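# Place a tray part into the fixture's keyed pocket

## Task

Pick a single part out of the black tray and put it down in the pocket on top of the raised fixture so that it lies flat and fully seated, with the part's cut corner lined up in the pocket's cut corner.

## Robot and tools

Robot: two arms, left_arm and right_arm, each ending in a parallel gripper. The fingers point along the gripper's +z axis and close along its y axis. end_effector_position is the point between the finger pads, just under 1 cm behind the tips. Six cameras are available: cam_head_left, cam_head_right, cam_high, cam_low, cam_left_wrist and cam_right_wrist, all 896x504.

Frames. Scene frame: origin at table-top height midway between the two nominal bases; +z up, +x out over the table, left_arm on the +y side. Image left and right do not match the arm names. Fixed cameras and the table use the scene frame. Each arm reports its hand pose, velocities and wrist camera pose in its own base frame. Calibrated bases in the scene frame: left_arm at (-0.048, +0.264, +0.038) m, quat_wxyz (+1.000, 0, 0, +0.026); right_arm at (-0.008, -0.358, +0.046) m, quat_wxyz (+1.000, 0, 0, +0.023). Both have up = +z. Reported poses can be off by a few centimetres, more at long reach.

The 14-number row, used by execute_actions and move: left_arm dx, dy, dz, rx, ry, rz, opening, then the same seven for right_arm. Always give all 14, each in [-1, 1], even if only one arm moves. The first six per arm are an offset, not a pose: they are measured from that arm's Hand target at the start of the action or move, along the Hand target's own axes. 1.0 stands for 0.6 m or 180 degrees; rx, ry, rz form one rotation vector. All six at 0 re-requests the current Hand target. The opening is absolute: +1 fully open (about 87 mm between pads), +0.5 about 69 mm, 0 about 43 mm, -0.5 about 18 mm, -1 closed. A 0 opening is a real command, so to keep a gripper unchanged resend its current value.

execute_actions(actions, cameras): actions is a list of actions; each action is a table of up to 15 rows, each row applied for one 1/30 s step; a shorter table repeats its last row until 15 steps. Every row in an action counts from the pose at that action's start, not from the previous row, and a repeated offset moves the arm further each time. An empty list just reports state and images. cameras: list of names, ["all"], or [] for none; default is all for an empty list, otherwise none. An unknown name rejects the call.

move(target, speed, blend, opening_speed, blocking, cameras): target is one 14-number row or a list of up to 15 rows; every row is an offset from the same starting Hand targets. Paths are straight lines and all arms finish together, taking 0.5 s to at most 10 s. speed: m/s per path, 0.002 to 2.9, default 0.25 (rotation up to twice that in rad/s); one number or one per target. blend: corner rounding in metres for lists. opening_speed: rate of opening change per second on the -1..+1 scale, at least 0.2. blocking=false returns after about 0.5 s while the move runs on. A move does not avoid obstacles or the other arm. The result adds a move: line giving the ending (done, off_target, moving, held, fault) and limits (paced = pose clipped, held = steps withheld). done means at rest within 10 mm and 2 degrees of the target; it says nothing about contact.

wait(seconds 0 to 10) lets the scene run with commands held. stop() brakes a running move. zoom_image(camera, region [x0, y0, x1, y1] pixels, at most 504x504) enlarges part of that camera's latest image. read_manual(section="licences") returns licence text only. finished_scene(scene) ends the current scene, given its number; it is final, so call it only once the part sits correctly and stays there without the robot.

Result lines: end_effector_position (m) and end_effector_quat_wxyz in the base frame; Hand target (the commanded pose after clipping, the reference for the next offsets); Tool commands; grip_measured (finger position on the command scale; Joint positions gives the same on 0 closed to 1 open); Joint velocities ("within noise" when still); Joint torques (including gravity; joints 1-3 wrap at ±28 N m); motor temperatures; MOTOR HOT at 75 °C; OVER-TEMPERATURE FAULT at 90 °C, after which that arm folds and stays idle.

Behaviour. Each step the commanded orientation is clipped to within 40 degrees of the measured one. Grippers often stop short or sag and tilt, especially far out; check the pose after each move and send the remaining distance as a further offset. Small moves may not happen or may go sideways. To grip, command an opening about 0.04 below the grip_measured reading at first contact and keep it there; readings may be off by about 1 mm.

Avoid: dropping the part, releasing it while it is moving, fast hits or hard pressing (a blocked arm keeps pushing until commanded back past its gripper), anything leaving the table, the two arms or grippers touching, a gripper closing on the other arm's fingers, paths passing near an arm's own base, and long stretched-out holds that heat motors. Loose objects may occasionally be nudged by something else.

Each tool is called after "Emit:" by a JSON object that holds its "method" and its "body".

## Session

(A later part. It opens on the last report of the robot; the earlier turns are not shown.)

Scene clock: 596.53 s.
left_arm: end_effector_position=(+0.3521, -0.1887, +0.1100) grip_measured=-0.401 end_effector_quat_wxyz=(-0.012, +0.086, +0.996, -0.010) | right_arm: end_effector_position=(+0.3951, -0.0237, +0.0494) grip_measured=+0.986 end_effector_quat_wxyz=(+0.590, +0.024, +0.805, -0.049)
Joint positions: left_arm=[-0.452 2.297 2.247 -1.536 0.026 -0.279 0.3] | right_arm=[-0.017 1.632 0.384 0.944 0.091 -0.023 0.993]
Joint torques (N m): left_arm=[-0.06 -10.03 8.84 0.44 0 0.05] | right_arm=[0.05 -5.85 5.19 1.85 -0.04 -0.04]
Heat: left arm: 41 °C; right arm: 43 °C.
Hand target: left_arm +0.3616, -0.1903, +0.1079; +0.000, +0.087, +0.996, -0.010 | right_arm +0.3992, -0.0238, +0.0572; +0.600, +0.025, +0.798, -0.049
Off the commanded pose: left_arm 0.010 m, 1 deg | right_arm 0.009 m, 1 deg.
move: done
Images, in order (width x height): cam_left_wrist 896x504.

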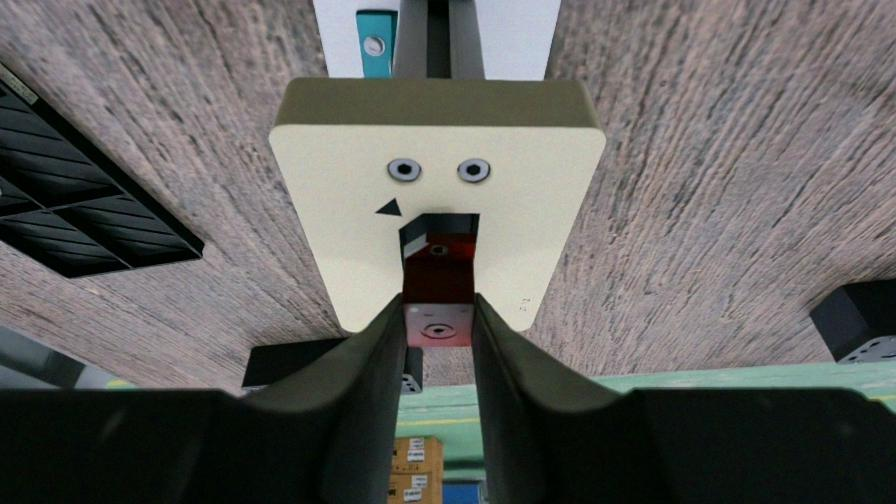

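Emit:
{"method": "move", "body": {"target": [[0.0228, 0.068, -0.033, 0, 0, -0.0327, -0.55, 0, 0, 0, 0, 0, 0, 1],[-0.0083, 0.0005, 0.0025, 0, -0.006, 0, -0.55, 0, 0, 0, 0, 0, 0, 1]], "speed": [0.15, 0.1], "cameras": ["cam_left_wrist"]}}

Emit:
{"method": "zoom_image", "body": {"camera": "cam_left_wrist", "region": [320, 140, 560, 380]}}

Scene clock: 614.33 s.
left_arm: end_effector_position=(+0.3506, -0.1860, +0.1095) grip_measured=-0.401 end_effector_quat_wxyz=(-0.017, +0.084, +0.996, -0.008) | right_arm: end_effector_position=(+0.3951, -0.0237, +0.0494) grip_measured=+0.986 end_effector_quat_wxyz=(+0.590, +0.024, +0.805, -0.049)
Joint positions: left_arm=[-0.447 2.296 2.241 -1.542 0.026 -0.279 0.3] | right_arm=[-0.017 1.632 0.384 0.944 0.091 -0.023 0.993]
Joint torques (N m): left_arm=[-0.36 -10.07 9.01 0.69 -0.06 0.08] | right_arm=[0.05 -5.85 5.2 1.84 -0.05 -0.04]
Heat: left arm: 40 °C; right arm: 43 °C.
Hand target: left_arm +0.3666, -0.1910, +0.1065; +0.009, +0.087, +0.996, -0.011 | right_arm +0.3992, -0.0238, +0.0572; +0.600, +0.025, +0.798, -0.049
Off the commanded pose: left_arm 0.017 m, 3 deg | right_arm 0.009 m, 1 deg.
move: off_target (left_arm)
Images, in order (width x height): cam_left_wrist 896x504.

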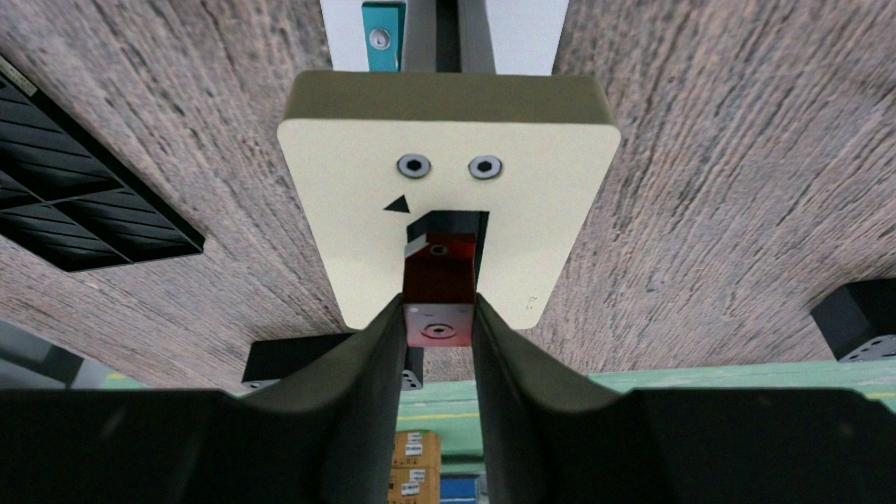

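Scaled by 2.100 from the camera's 896x504 image, which has a finer 1280x720 frame.

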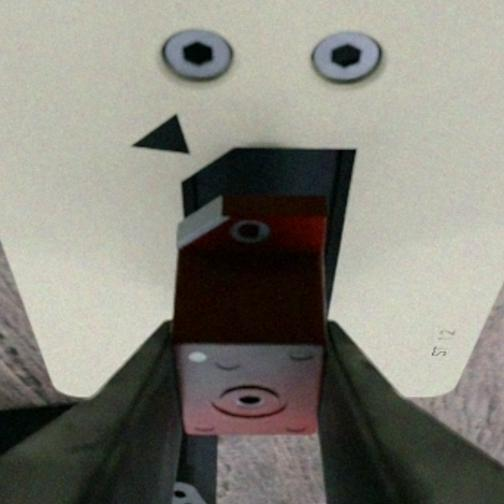

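Emit:
{"method": "move", "body": {"target": [[0.042, 0.066, -0.033, 0, 0.0121, -0.0327, -0.55, 0, 0, 0, 0, 0, 0, 1],[0.0117, -0.002, 0.001, 0, 0.0121, 0, -0.55, 0, 0, 0, 0, 0, 0, 1]], "speed": [0.15, 0.1], "cameras": ["cam_left_wrist"]}}

Emit:
{"method": "zoom_image", "body": {"camera": "cam_left_wrist", "region": [320, 140, 560, 380]}}

Scene clock: 628.20 s.
left_arm: end_effector_position=(+0.3496, -0.1884, +0.1080) grip_measured=-0.401 end_effector_quat_wxyz=(-0.022, +0.085, +0.996, -0.006) | right_arm: end_effector_position=(+0.3951, -0.0237, +0.0494) grip_measured=+0.986 end_effector_quat_wxyz=(+0.590, +0.024, +0.805, -0.049)
Joint positions: left_arm=[-0.453 2.312 2.259 -1.555 0.028 -0.282 0.3] | right_arm=[-0.017 1.632 0.384 0.944 0.091 -0.023 0.993]
Joint torques (N m): left_arm=[-0.06 -10.11 8.87 0.42 0.05 0.08] | right_arm=[0.05 -5.83 5.19 1.85 -0.04 -0.04]
Heat: left arm: 40 °C; right arm: 43 °C.
Hand target: left_arm +0.3594, -0.1909, +0.1058; -0.010, +0.087, +0.996, -0.009 | right_arm +0.3992, -0.0238, +0.0572; +0.600, +0.025, +0.798, -0.049
Off the commanded pose: left_arm 0.010 m, 1 deg | right_arm 0.009 m, 1 deg.
move: done
Images, in order (width x height): cam_left_wrist 896x504.

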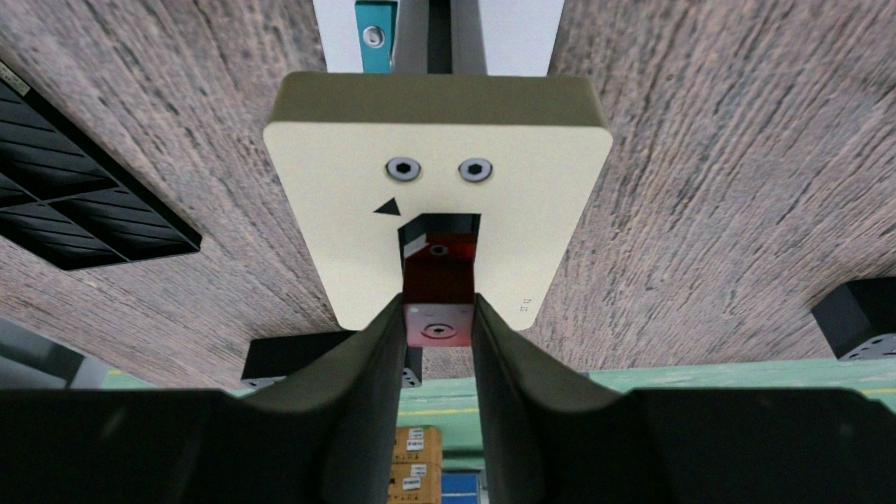

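Scaled by 2.100 from the camera's 896x504 image, which has a finer 1280x720 frame.

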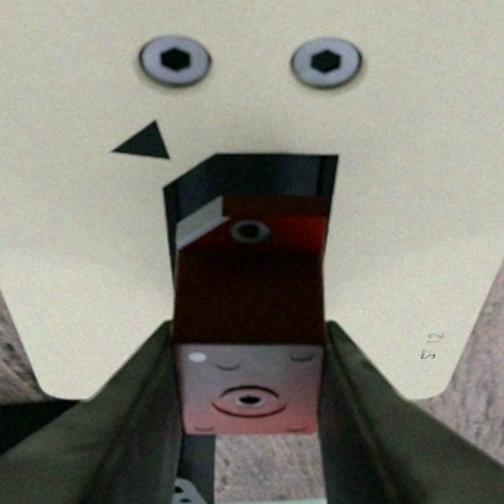

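Emit:
{"method": "move", "body": {"target": [[0.022, 0.066, -0.033, 0, -0.0102, -0.0327, -0.55, 0, 0, 0, 0, 0, 0, 1],[-0.0092, 0, 0, 0, -0.0102, 0, -0.55, 0, 0, 0, 0, 0, 0, 1]], "speed": [0.15, 0.1], "cameras": ["cam_left_wrist"]}}

Emit:
{"method": "zoom_image", "body": {"camera": "cam_left_wrist", "region": [320, 140, 560, 380]}}

Scene clock: 646.80 s.
left_arm: end_effector_position=(+0.3512, -0.1885, +0.1082) grip_measured=-0.401 end_effector_quat_wxyz=(-0.014, +0.085, +0.996, -0.008) | right_arm: end_effector_position=(+0.3951, -0.0237, +0.0494) grip_measured=+0.986 end_effector_quat_wxyz=(+0.590, +0.024, +0.805, -0.049)
Joint positions: left_arm=[-0.452 2.297 2.239 -1.534 0.026 -0.282 0.3] | right_arm=[-0.017 1.632 0.384 0.944 0.091 -0.023 0.993]
Joint torques (N m): left_arm=[-0.17 -10.09 8.95 0.59 -0.03 0.08] | right_arm=[0.03 -5.85 5.19 1.85 -0.04 -0.04]
Heat: left arm: 38 °C; right arm: 43 °C.
Hand target: left_arm +0.3648, -0.1920, +0.1057; +0.006, +0.087, +0.996, -0.011 | right_arm +0.3992, -0.0238, +0.0572; +0.600, +0.025, +0.798, -0.049
Off the commanded pose: left_arm 0.014 m, 2 deg | right_arm 0.009 m, 1 deg.
move: off_target (left_arm)
Images, in order (width x height): cam_left_wrist 896x504.

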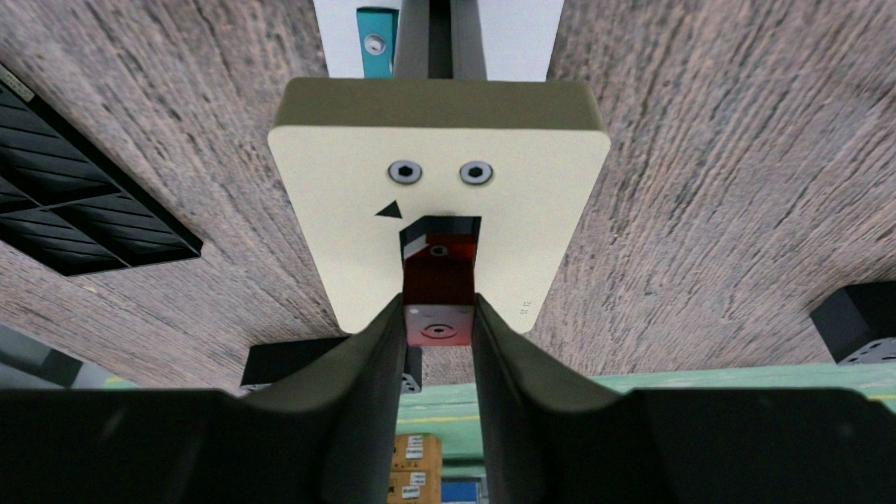

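Scaled by 2.100 from the camera's 896x504 image, which has a finer 1280x720 frame.

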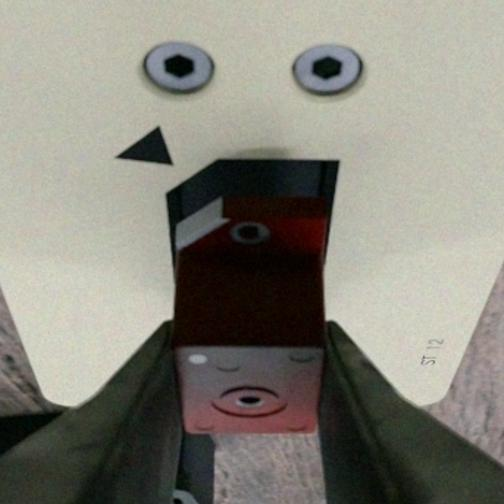

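Emit:
{"method": "move", "body": {"target": [[0.045, 0.066, -0.035, 0, -0.035, -0.0327, -0.55, 0, 0, 0, 0, 0, 0, 1],[0.0152, 0, 0, 0, 0.0102, 0, -0.55, 0, 0, 0, 0, 0, 0, 1]], "speed": [0.15, 0.1], "cameras": ["cam_left_wrist"]}}

Emit:
{"method": "zoom_image", "body": {"camera": "cam_left_wrist", "region": [320, 140, 560, 380]}}

Scene clock: 670.57 s.
left_arm: end_effector_position=(+0.3520, -0.1872, +0.1083) grip_measured=-0.401 end_effector_quat_wxyz=(-0.008, +0.081, +0.997, -0.002) | right_arm: end_effector_position=(+0.3951, -0.0237, +0.0494) grip_measured=+0.986 end_effector_quat_wxyz=(+0.590, +0.024, +0.805, -0.049)
Joint positions: left_arm=[-0.455 2.286 2.223 -1.521 0.009 -0.292 0.299] | right_arm=[-0.017 1.632 0.384 0.944 0.091 -0.023 0.993]
Joint torques (N m): left_arm=[-0.1 -9.72 8.5 0.31 0.25 0.14] | right_arm=[0.03 -5.85 5.19 1.85 -0.05 -0.04]
Heat: left arm: 38 °C; right arm: 43 °C.
Hand target: left_arm +0.3559, -0.1903, +0.1056; -0.010, +0.087, +0.996, -0.009 | right_arm +0.3992, -0.0238, +0.0572; +0.600, +0.025, +0.798, -0.049
Off the commanded pose: left_arm 0.006 m, 1 deg | right_arm 0.009 m, 1 deg.
move: done
Images, in order (width x height): cam_left_wrist 896x504.

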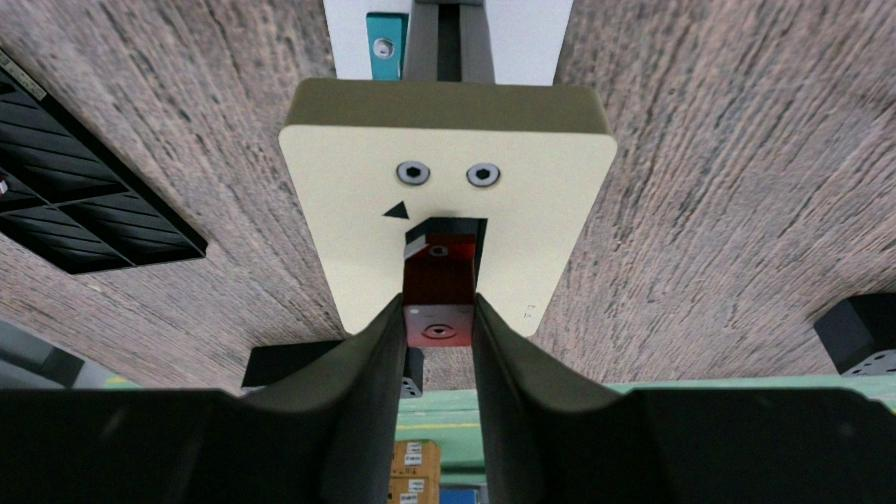

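Scaled by 2.100 from the camera's 896x504 image, which has a finer 1280x720 frame.

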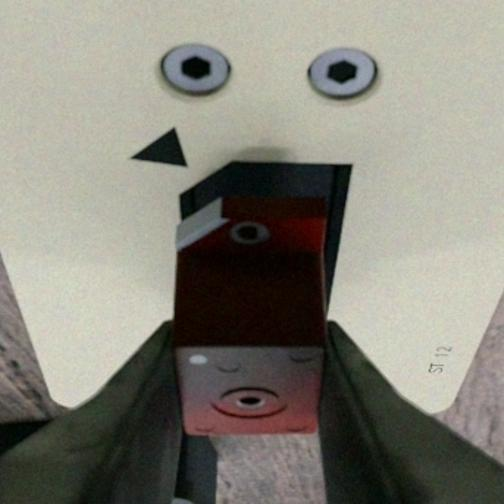

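Emit:
{"method": "move", "body": {"target": [[0.024, 0.063, -0.035, 0, -0.045, -0.0283, -0.55, 0, 0, 0, 0, 0, 0, 1],[-0.0063, -0.0032, 0.001, 0, 0, 0.0044, -0.55, 0, 0, 0, 0, 0, 0, 1]], "speed": [0.15, 0.1], "cameras": ["cam_left_wrist"]}}

Emit:
{"method": "zoom_image", "body": {"camera": "cam_left_wrist", "region": [320, 140, 560, 380]}}

Scene clock: 681.70 s.
left_arm: end_effector_position=(+0.3545, -0.1895, +0.1096) grip_measured=-0.401 end_effector_quat_wxyz=(-0.008, +0.088, +0.996, -0.001) | right_arm: end_effector_position=(+0.3951, -0.0237, +0.0494) grip_measured=+0.986 end_effector_quat_wxyz=(+0.590, +0.024, +0.805, -0.049)
Joint positions: left_arm=[-0.459 2.309 2.268 -1.542 0.008 -0.283 0.299] | right_arm=[-0.017 1.632 0.384 0.944 0.091 -0.023 0.993]
Joint torques (N m): left_arm=[-0.03 -9.5 8.35 0.36 0.26 0.17] | right_arm=[0.03 -5.85 5.19 1.85 -0.04 -0.04]
Heat: left arm: 38 °C; right arm: 43 °C.
Hand target: left_arm +0.3593, -0.1929, +0.1049; -0.010, +0.094, +0.995, -0.009 | right_arm +0.3992, -0.0238, +0.0572; +0.600, +0.025, +0.798, -0.049
Off the commanded pose: left_arm 0.008 m, 1 deg | right_arm 0.009 m, 1 deg.
move: done
Images, in order (width x height): cam_left_wrist 896x504.

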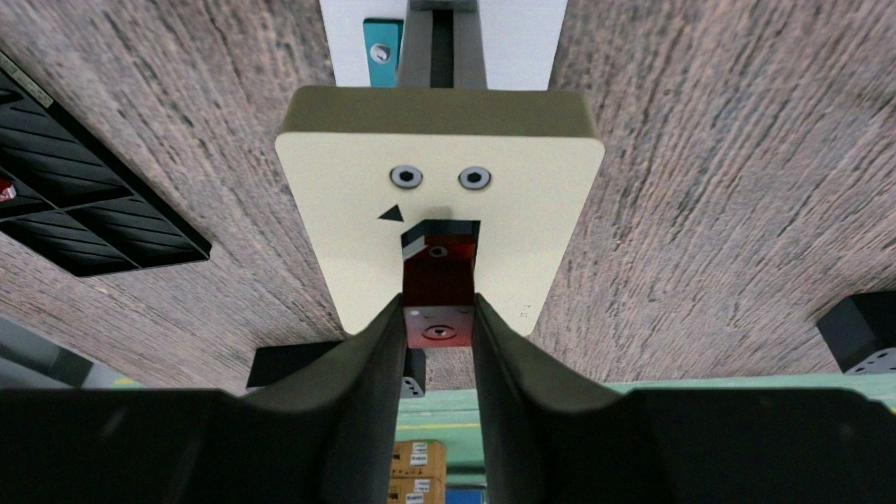

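Scaled by 2.100 from the camera's 896x504 image, which has a finer 1280x720 frame.

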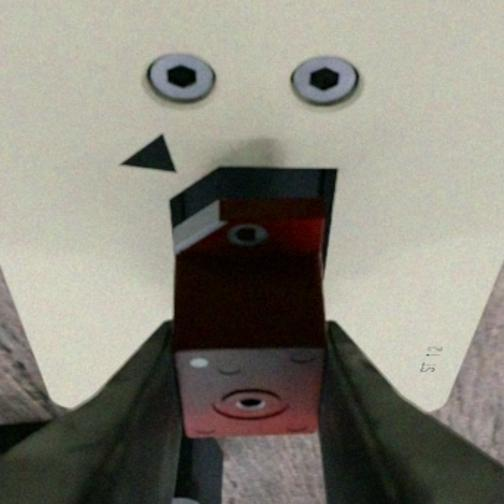

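Emit:
{"method": "execute_actions", "body": {"actions": []}}

Emit:
{"method": "zoom_image", "body": {"camera": "cam_high", "region": [370, 220, 450, 300]}}

Emit:
{"method": "zoom_image", "body": {"camera": "cam_head_left", "region": [285, 170, 365, 250]}}

Emit:
{"method": "zoom_image", "body": {"camera": "cam_head_right", "region": [280, 170, 380, 270]}}

Emit:
{"method": "zoom_image", "body": {"camera": "cam_left_wrist", "region": [380, 200, 500, 360]}}

Scene clock: 694.23 s.
left_arm: end_effector_position=(+0.3544, -0.1894, +0.1096) grip_measured=-0.401 end_effector_quat_wxyz=(-0.008, +0.088, +0.996, -0.001) | right_arm: end_effector_position=(+0.3951, -0.0237, +0.0494) grip_measured=+0.986 end_effector_quat_wxyz=(+0.590, +0.024, +0.805, -0.049)
Joint positions: left_arm=[-0.459 2.309 2.268 -1.543 0.008 -0.282 0.299] | right_arm=[-0.017 1.632 0.384 0.944 0.091 -0.023 0.993]
Joint velocities: within noise
Joint torques (N m): left_arm=[-0.03 -9.5 8.34 0.36 0.26 0.17] | right_arm=[0.03 -5.85 5.19 1.85 -0.04 -0.04]
Motor temperatures (°C): left_arm=[18 38 31 21 18 19 20] | right_arm=[21 27 26 43 20 19 17]
Heat: left arm: 38 °C; right arm: 43 °C.
Hand target: left_arm +0.3593, -0.1929, +0.1048; -0.010, +0.094, +0.995, -0.009 | right_arm +0.3992, -0.0238, +0.0572; +0.600, +0.025, +0.798, -0.049
Tool commands: left_gripper/opening=-0.55 right_gripper/opening=+1.0
Off the commanded pose: left_arm 0.008 m, 1 deg | right_arm 0.009 m, 1 deg.

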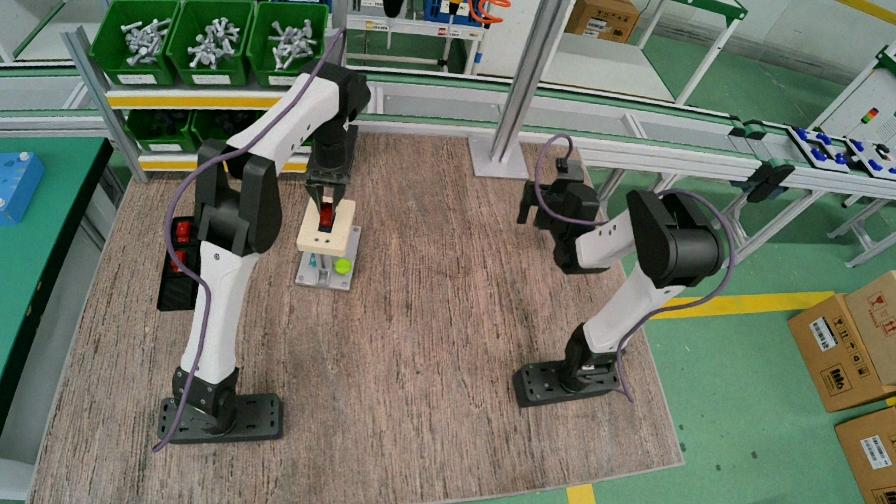

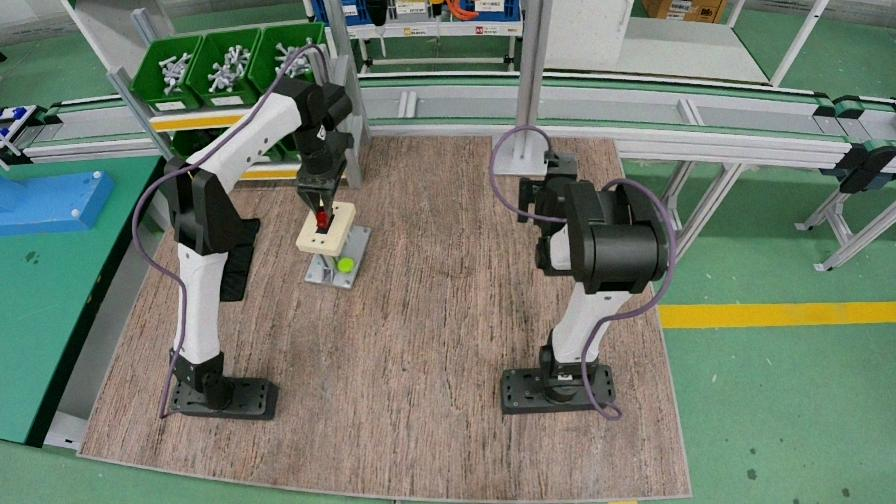

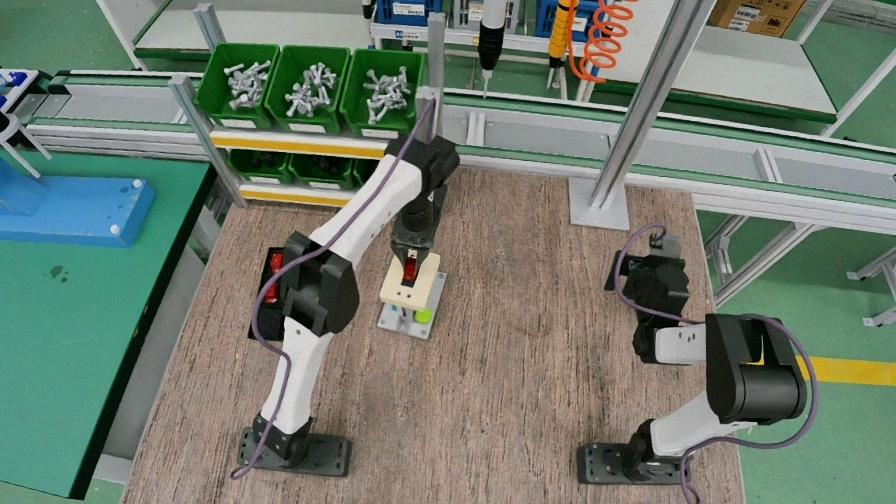

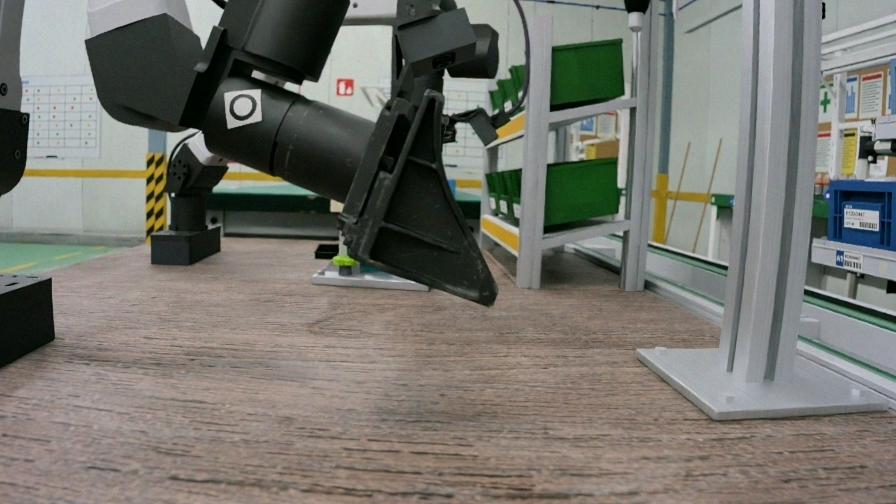

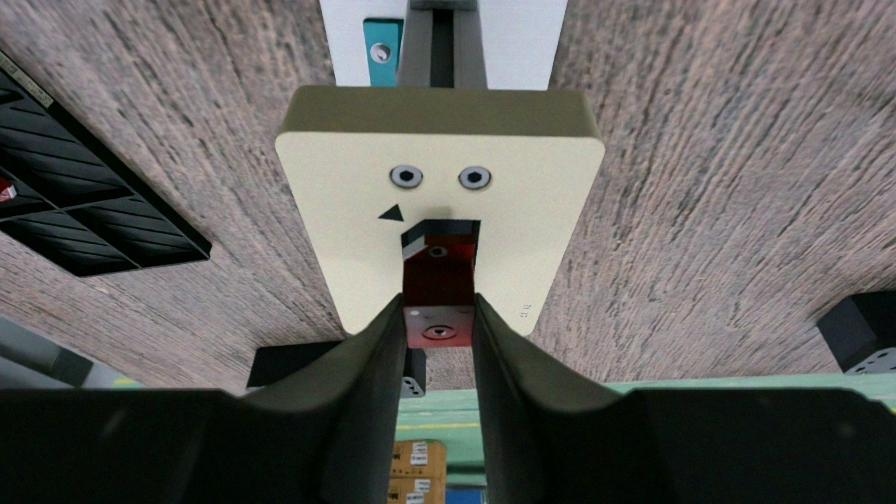

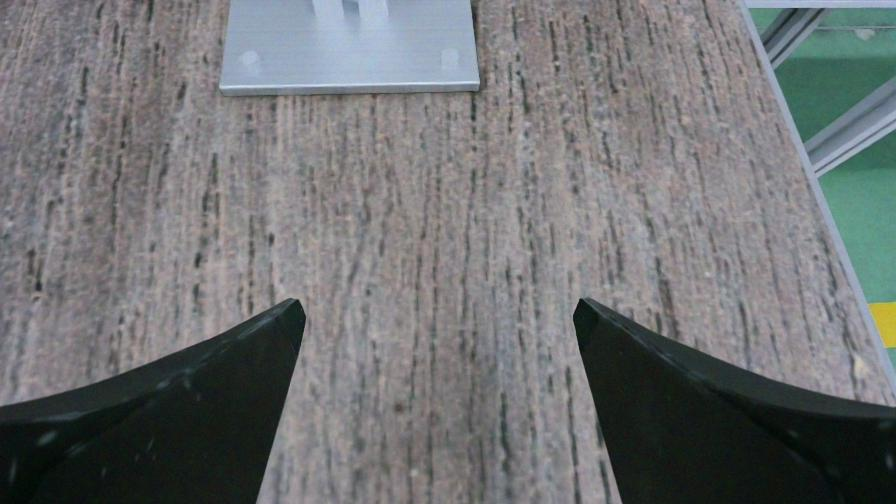

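Scaled by 6.300 from the camera's 896x504 image, which has a finer 1280x720 frame.

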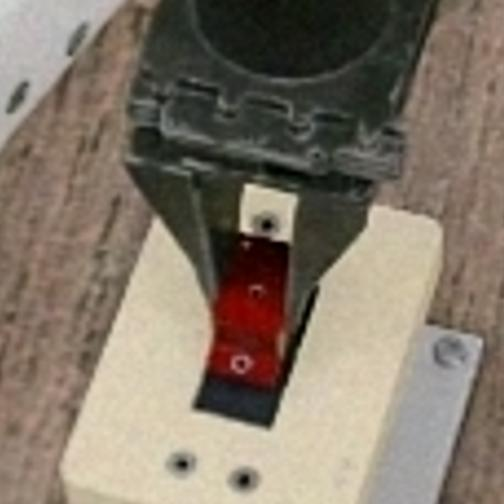

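Scaled by 6.300 from the camera's 896x504 image, which has a finer 1280x720 frame.

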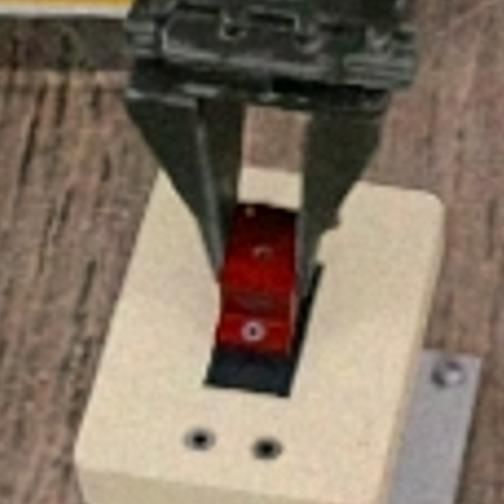

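Scaled by 5.040 from the camera's 896x504 image, which has a finer 1280x720 frame.

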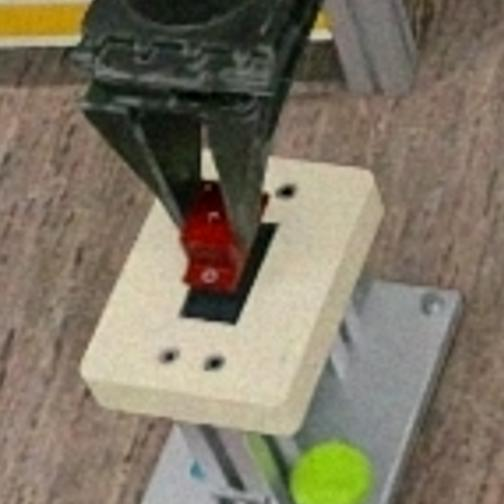

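Scaled by 3.150 from the camera's 896x504 image, which has a finer 1280x720 frame.

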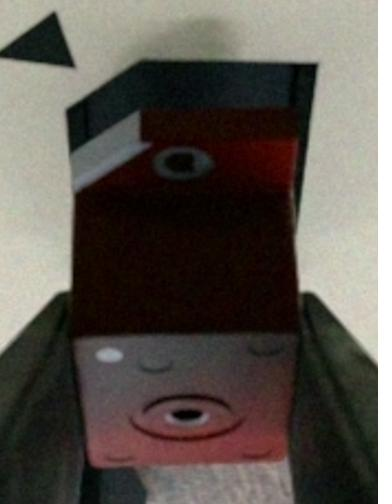

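Emit:
{"method": "move", "body": {"target": [[0.03, 0.066, -0.035, 0, -0.045, -0.0327, -0.55, 0, 0, 0, 0, 0, 0, 1],[0.0083, -0.0007, 0.0123, 0, 0, 0, -0.55, 0, 0, 0, 0, 0, 0, 1]], "speed": [0.15, 0.1], "cameras": ["cam_left_wrist","cam_high","cam_head_left","cam_head_right"]}}

Emit:
{"method": "zoom_image", "body": {"camera": "cam_left_wrist", "region": [320, 140, 560, 380]}}

Emit:
{"method": "zoom_image", "body": {"camera": "cam_high", "region": [370, 220, 450, 300]}}

Emit:
{"method": "zoom_image", "body": {"camera": "cam_head_left", "region": [285, 170, 365, 250]}}

Emit:
{"method": "zoom_image", "body": {"camera": "cam_head_right", "region": [280, 170, 380, 270]}}

Scene clock: 772.10 s.
left_arm: end_effector_position=(+0.3514, -0.1897, +0.0998) grip_measured=-0.399 end_effector_quat_wxyz=(-0.006, +0.089, +0.996, -0.003) | right_arm: end_effector_position=(+0.3951, -0.0237, +0.0494) grip_measured=+0.986 end_effector_quat_wxyz=(+0.590, +0.024, +0.805, -0.049)
Joint positions: left_arm=[-0.462 2.277 2.174 -1.476 0.01 -0.282 0.3] | right_arm=[-0.017 1.632 0.384 0.944 0.091 -0.023 0.993]
Joint torques (N m): left_arm=[-0.16 -9.76 8.59 0.26 0.25 0.11] | right_arm=[0.06 -5.83 5.2 1.84 -0.04 -0.04]
Heat: left arm: 37 °C; right arm: 44 °C.
Hand target: left_arm +0.3541, -0.1926, +0.0977; -0.010, +0.094, +0.995, -0.009 | right_arm +0.3992, -0.0238, +0.0572; +0.600, +0.025, +0.798, -0.049
Off the commanded pose: left_arm 0.005 m, 1 deg | right_arm 0.009 m, 1 deg.
move: done
Images, in order (width x height): cam_head_left 896x504, cam_head_right 896x504, cam_high 896x504, cam_left_wrist 896x504.

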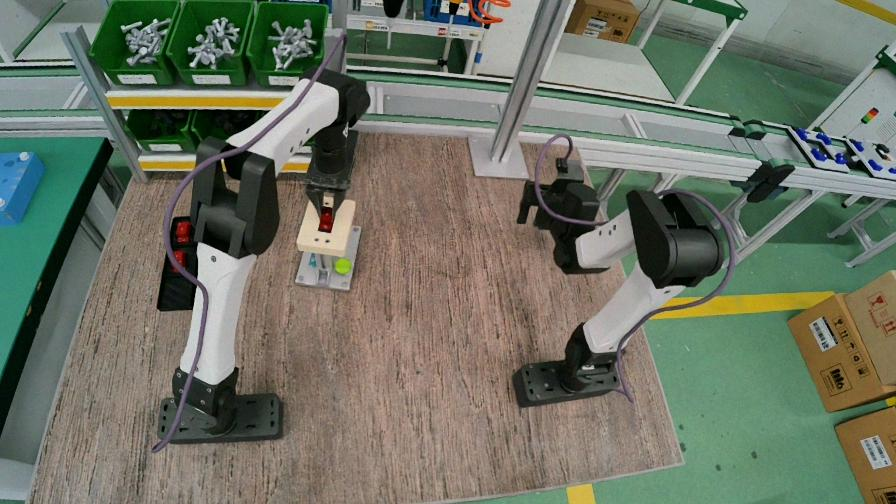

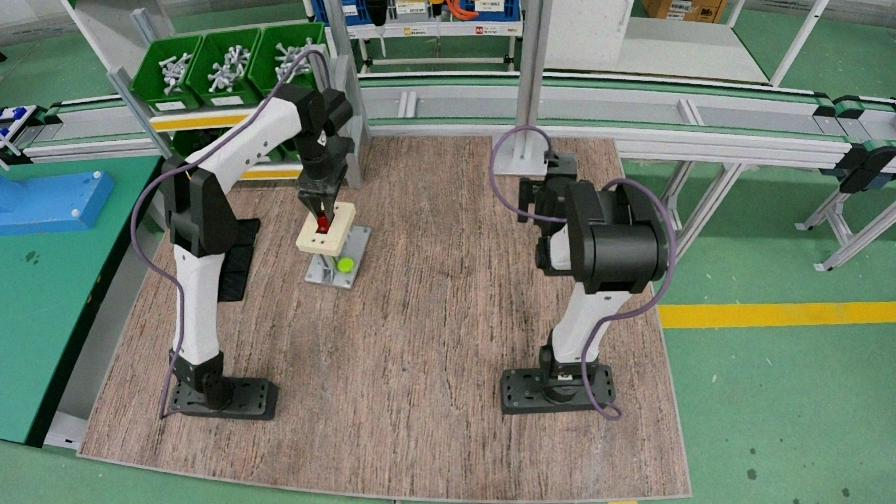

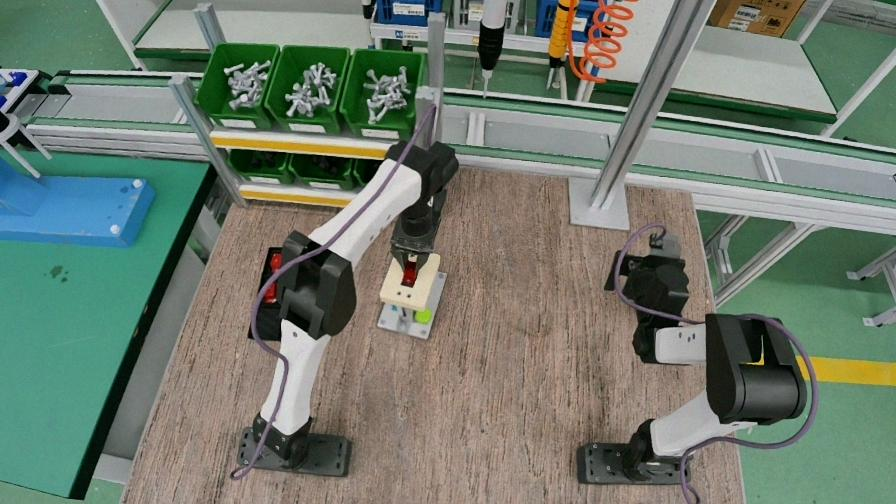

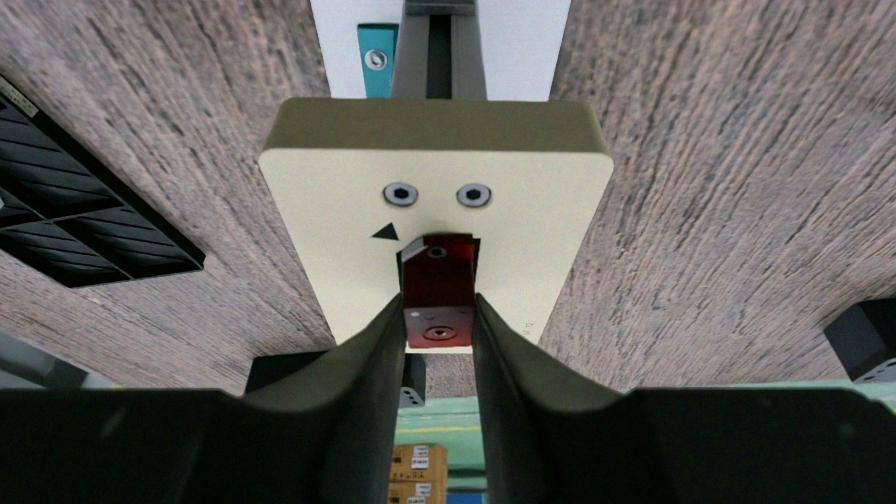

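Scaled by 2.100 from the camera's 896x504 image, which has a finer 1280x720 frame.

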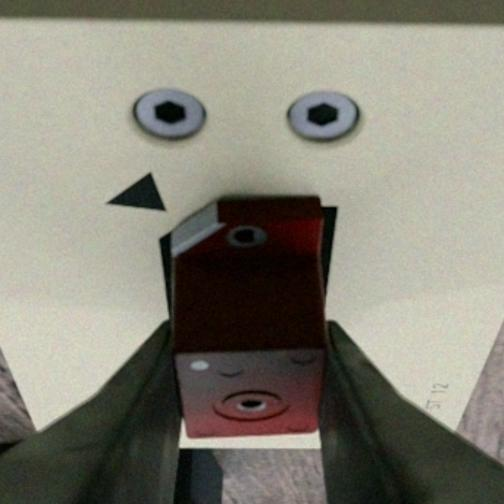

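Scaled by 6.300 from the camera's 896x504 image, which has a finer 1280x720 frame.

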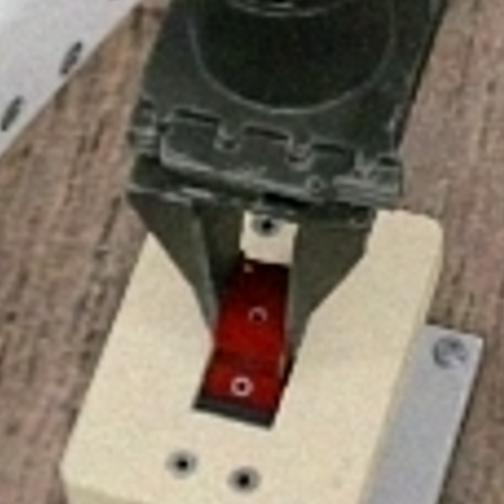

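Scaled by 6.300 from the camera's 896x504 image, which has a finer 1280x720 frame.

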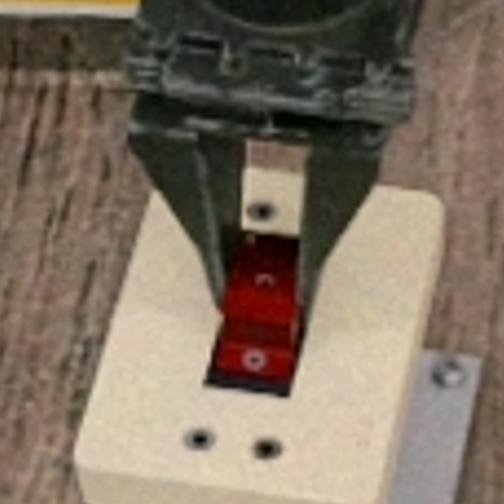

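Scaled by 5.040 from the camera's 896x504 image, which has a finer 1280x720 frame.

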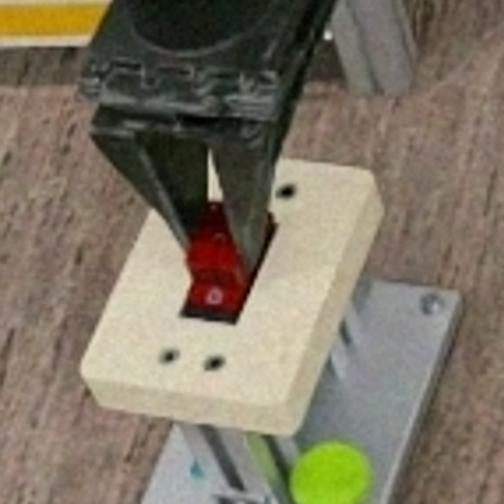

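Emit:
{"method": "move", "body": {"target": [[0.03, 0.066, -0.035, 0, -0.045, -0.0327, -0.55, 0, 0, 0, 0, 0, 0, 1],[0.0058, 0, -0.003, 0, 0, 0, -0.55, 0, 0, 0, 0, 0, 0, 1]], "speed": [0.15, 0.1], "cameras": ["cam_left_wrist","cam_high","cam_head_left","cam_head_right"]}}

Emit:
{"method": "zoom_image", "body": {"camera": "cam_left_wrist", "region": [320, 140, 560, 380]}}

Emit:
{"method": "zoom_image", "body": {"camera": "cam_high", "region": [370, 220, 450, 300]}}

Emit:
{"method": "zoom_image", "body": {"camera": "cam_head_left", "region": [285, 170, 365, 250]}}

Emit:
{"method": "zoom_image", "body": {"camera": "cam_head_right", "region": [280, 170, 380, 270]}}

Scene clock: 786.77 s.
left_arm: end_effector_position=(+0.3494, -0.1891, +0.1004) grip_measured=-0.400 end_effector_quat_wxyz=(-0.005, +0.087, +0.996, -0.005) | right_arm: end_effector_position=(+0.3951, -0.0237, +0.0494) grip_measured=+0.986 end_effector_quat_wxyz=(+0.590, +0.024, +0.805, -0.049)
Joint positions: left_arm=[-0.461 2.262 2.151 -1.466 0.012 -0.286 0.3] | right_arm=[-0.017 1.632 0.384 0.944 0.091 -0.023 0.993]
Joint torques (N m): left_arm=[-0.39 -9.89 8.69 0.22 0.22 0.14] | right_arm=[0.03 -5.85 5.2 1.85 -0.04 -0.04]
Heat: left arm: 37 °C; right arm: 44 °C.
Hand target: left_arm +0.3507, -0.1918, +0.0995; -0.010, +0.094, +0.995, -0.009 | right_arm +0.3992, -0.0238, +0.0572; +0.600, +0.025, +0.798, -0.049
Off the commanded pose: left_arm 0.003 m, 1 deg | right_arm 0.009 m, 1 deg.
move: done
Images, in order (width x height): cam_head_left 896x504, cam_head_right 896x504, cam_high 896x504, cam_left_wrist 896x504.

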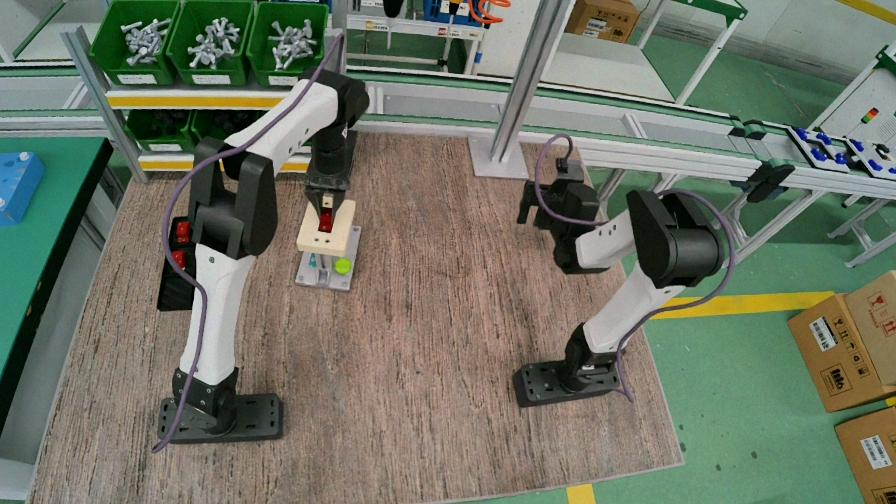

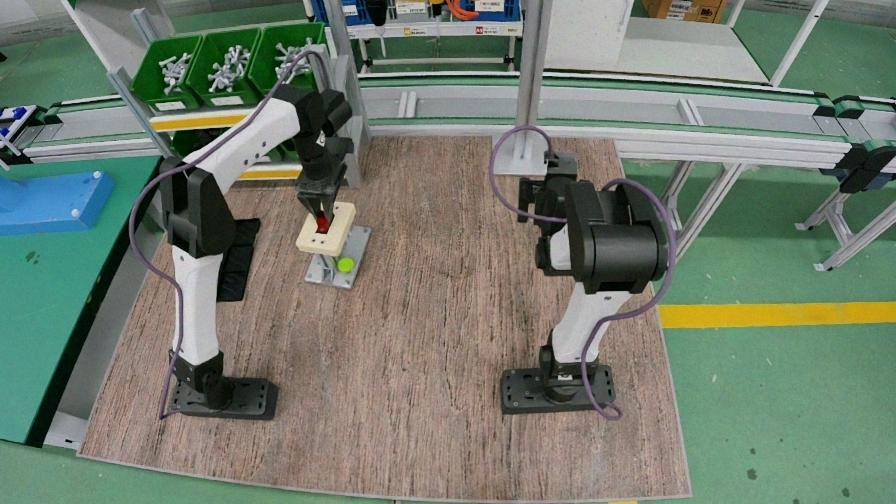

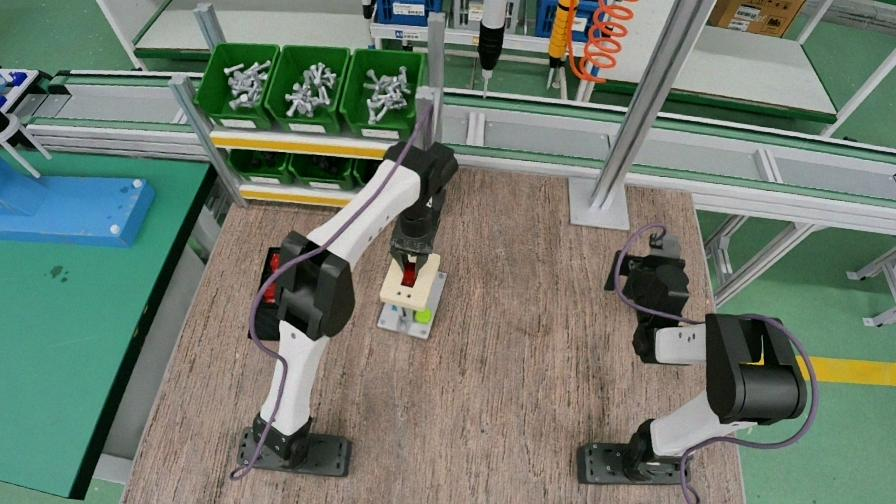

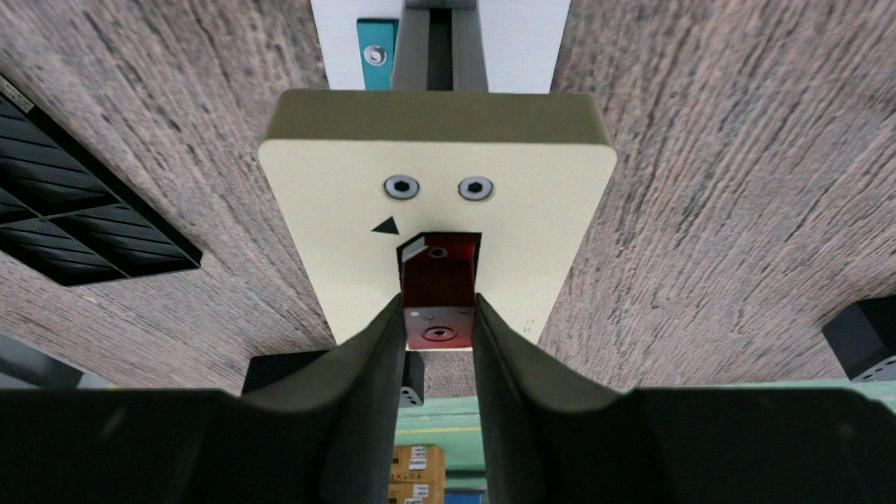

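Scaled by 2.100 from the camera's 896x504 image, which has a finer 1280x720 frame.

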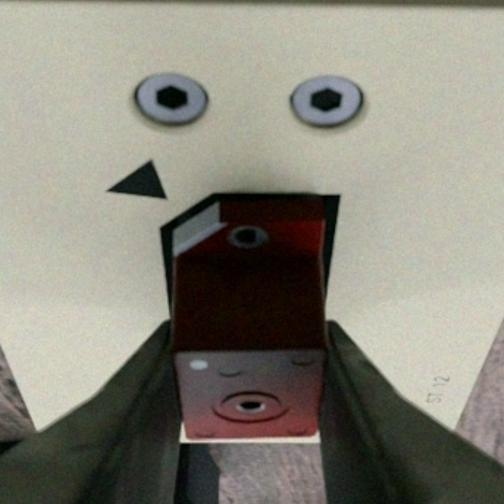

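Scaled by 6.300 from the camera's 896x504 image, which has a finer 1280x720 frame.

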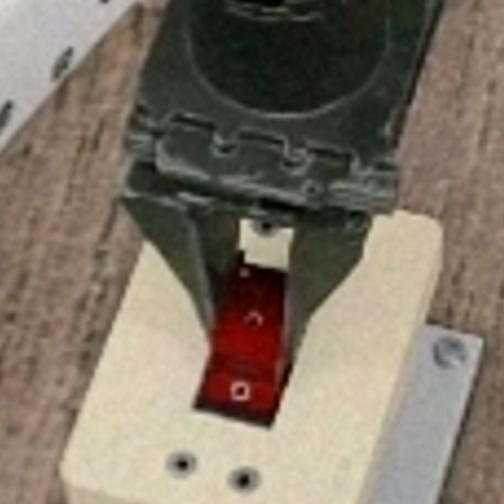

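Scaled by 6.300 from the camera's 896x504 image, which has a finer 1280x720 frame.

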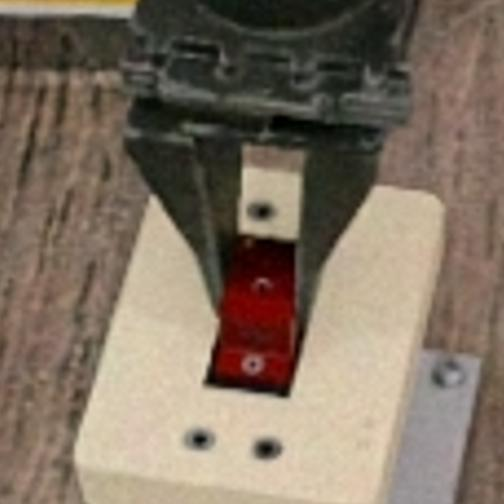

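Scaled by 5.040 from the camera's 896x504 image, which has a finer 1280x720 frame.

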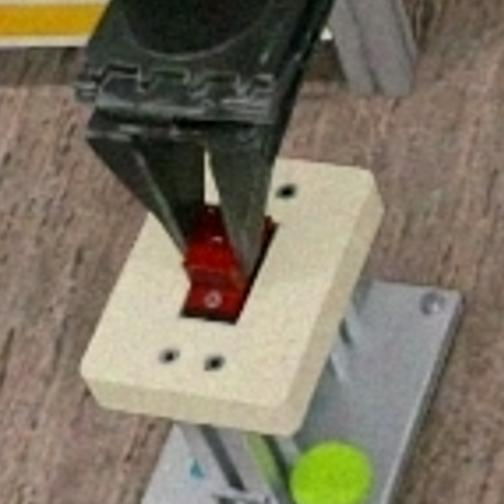

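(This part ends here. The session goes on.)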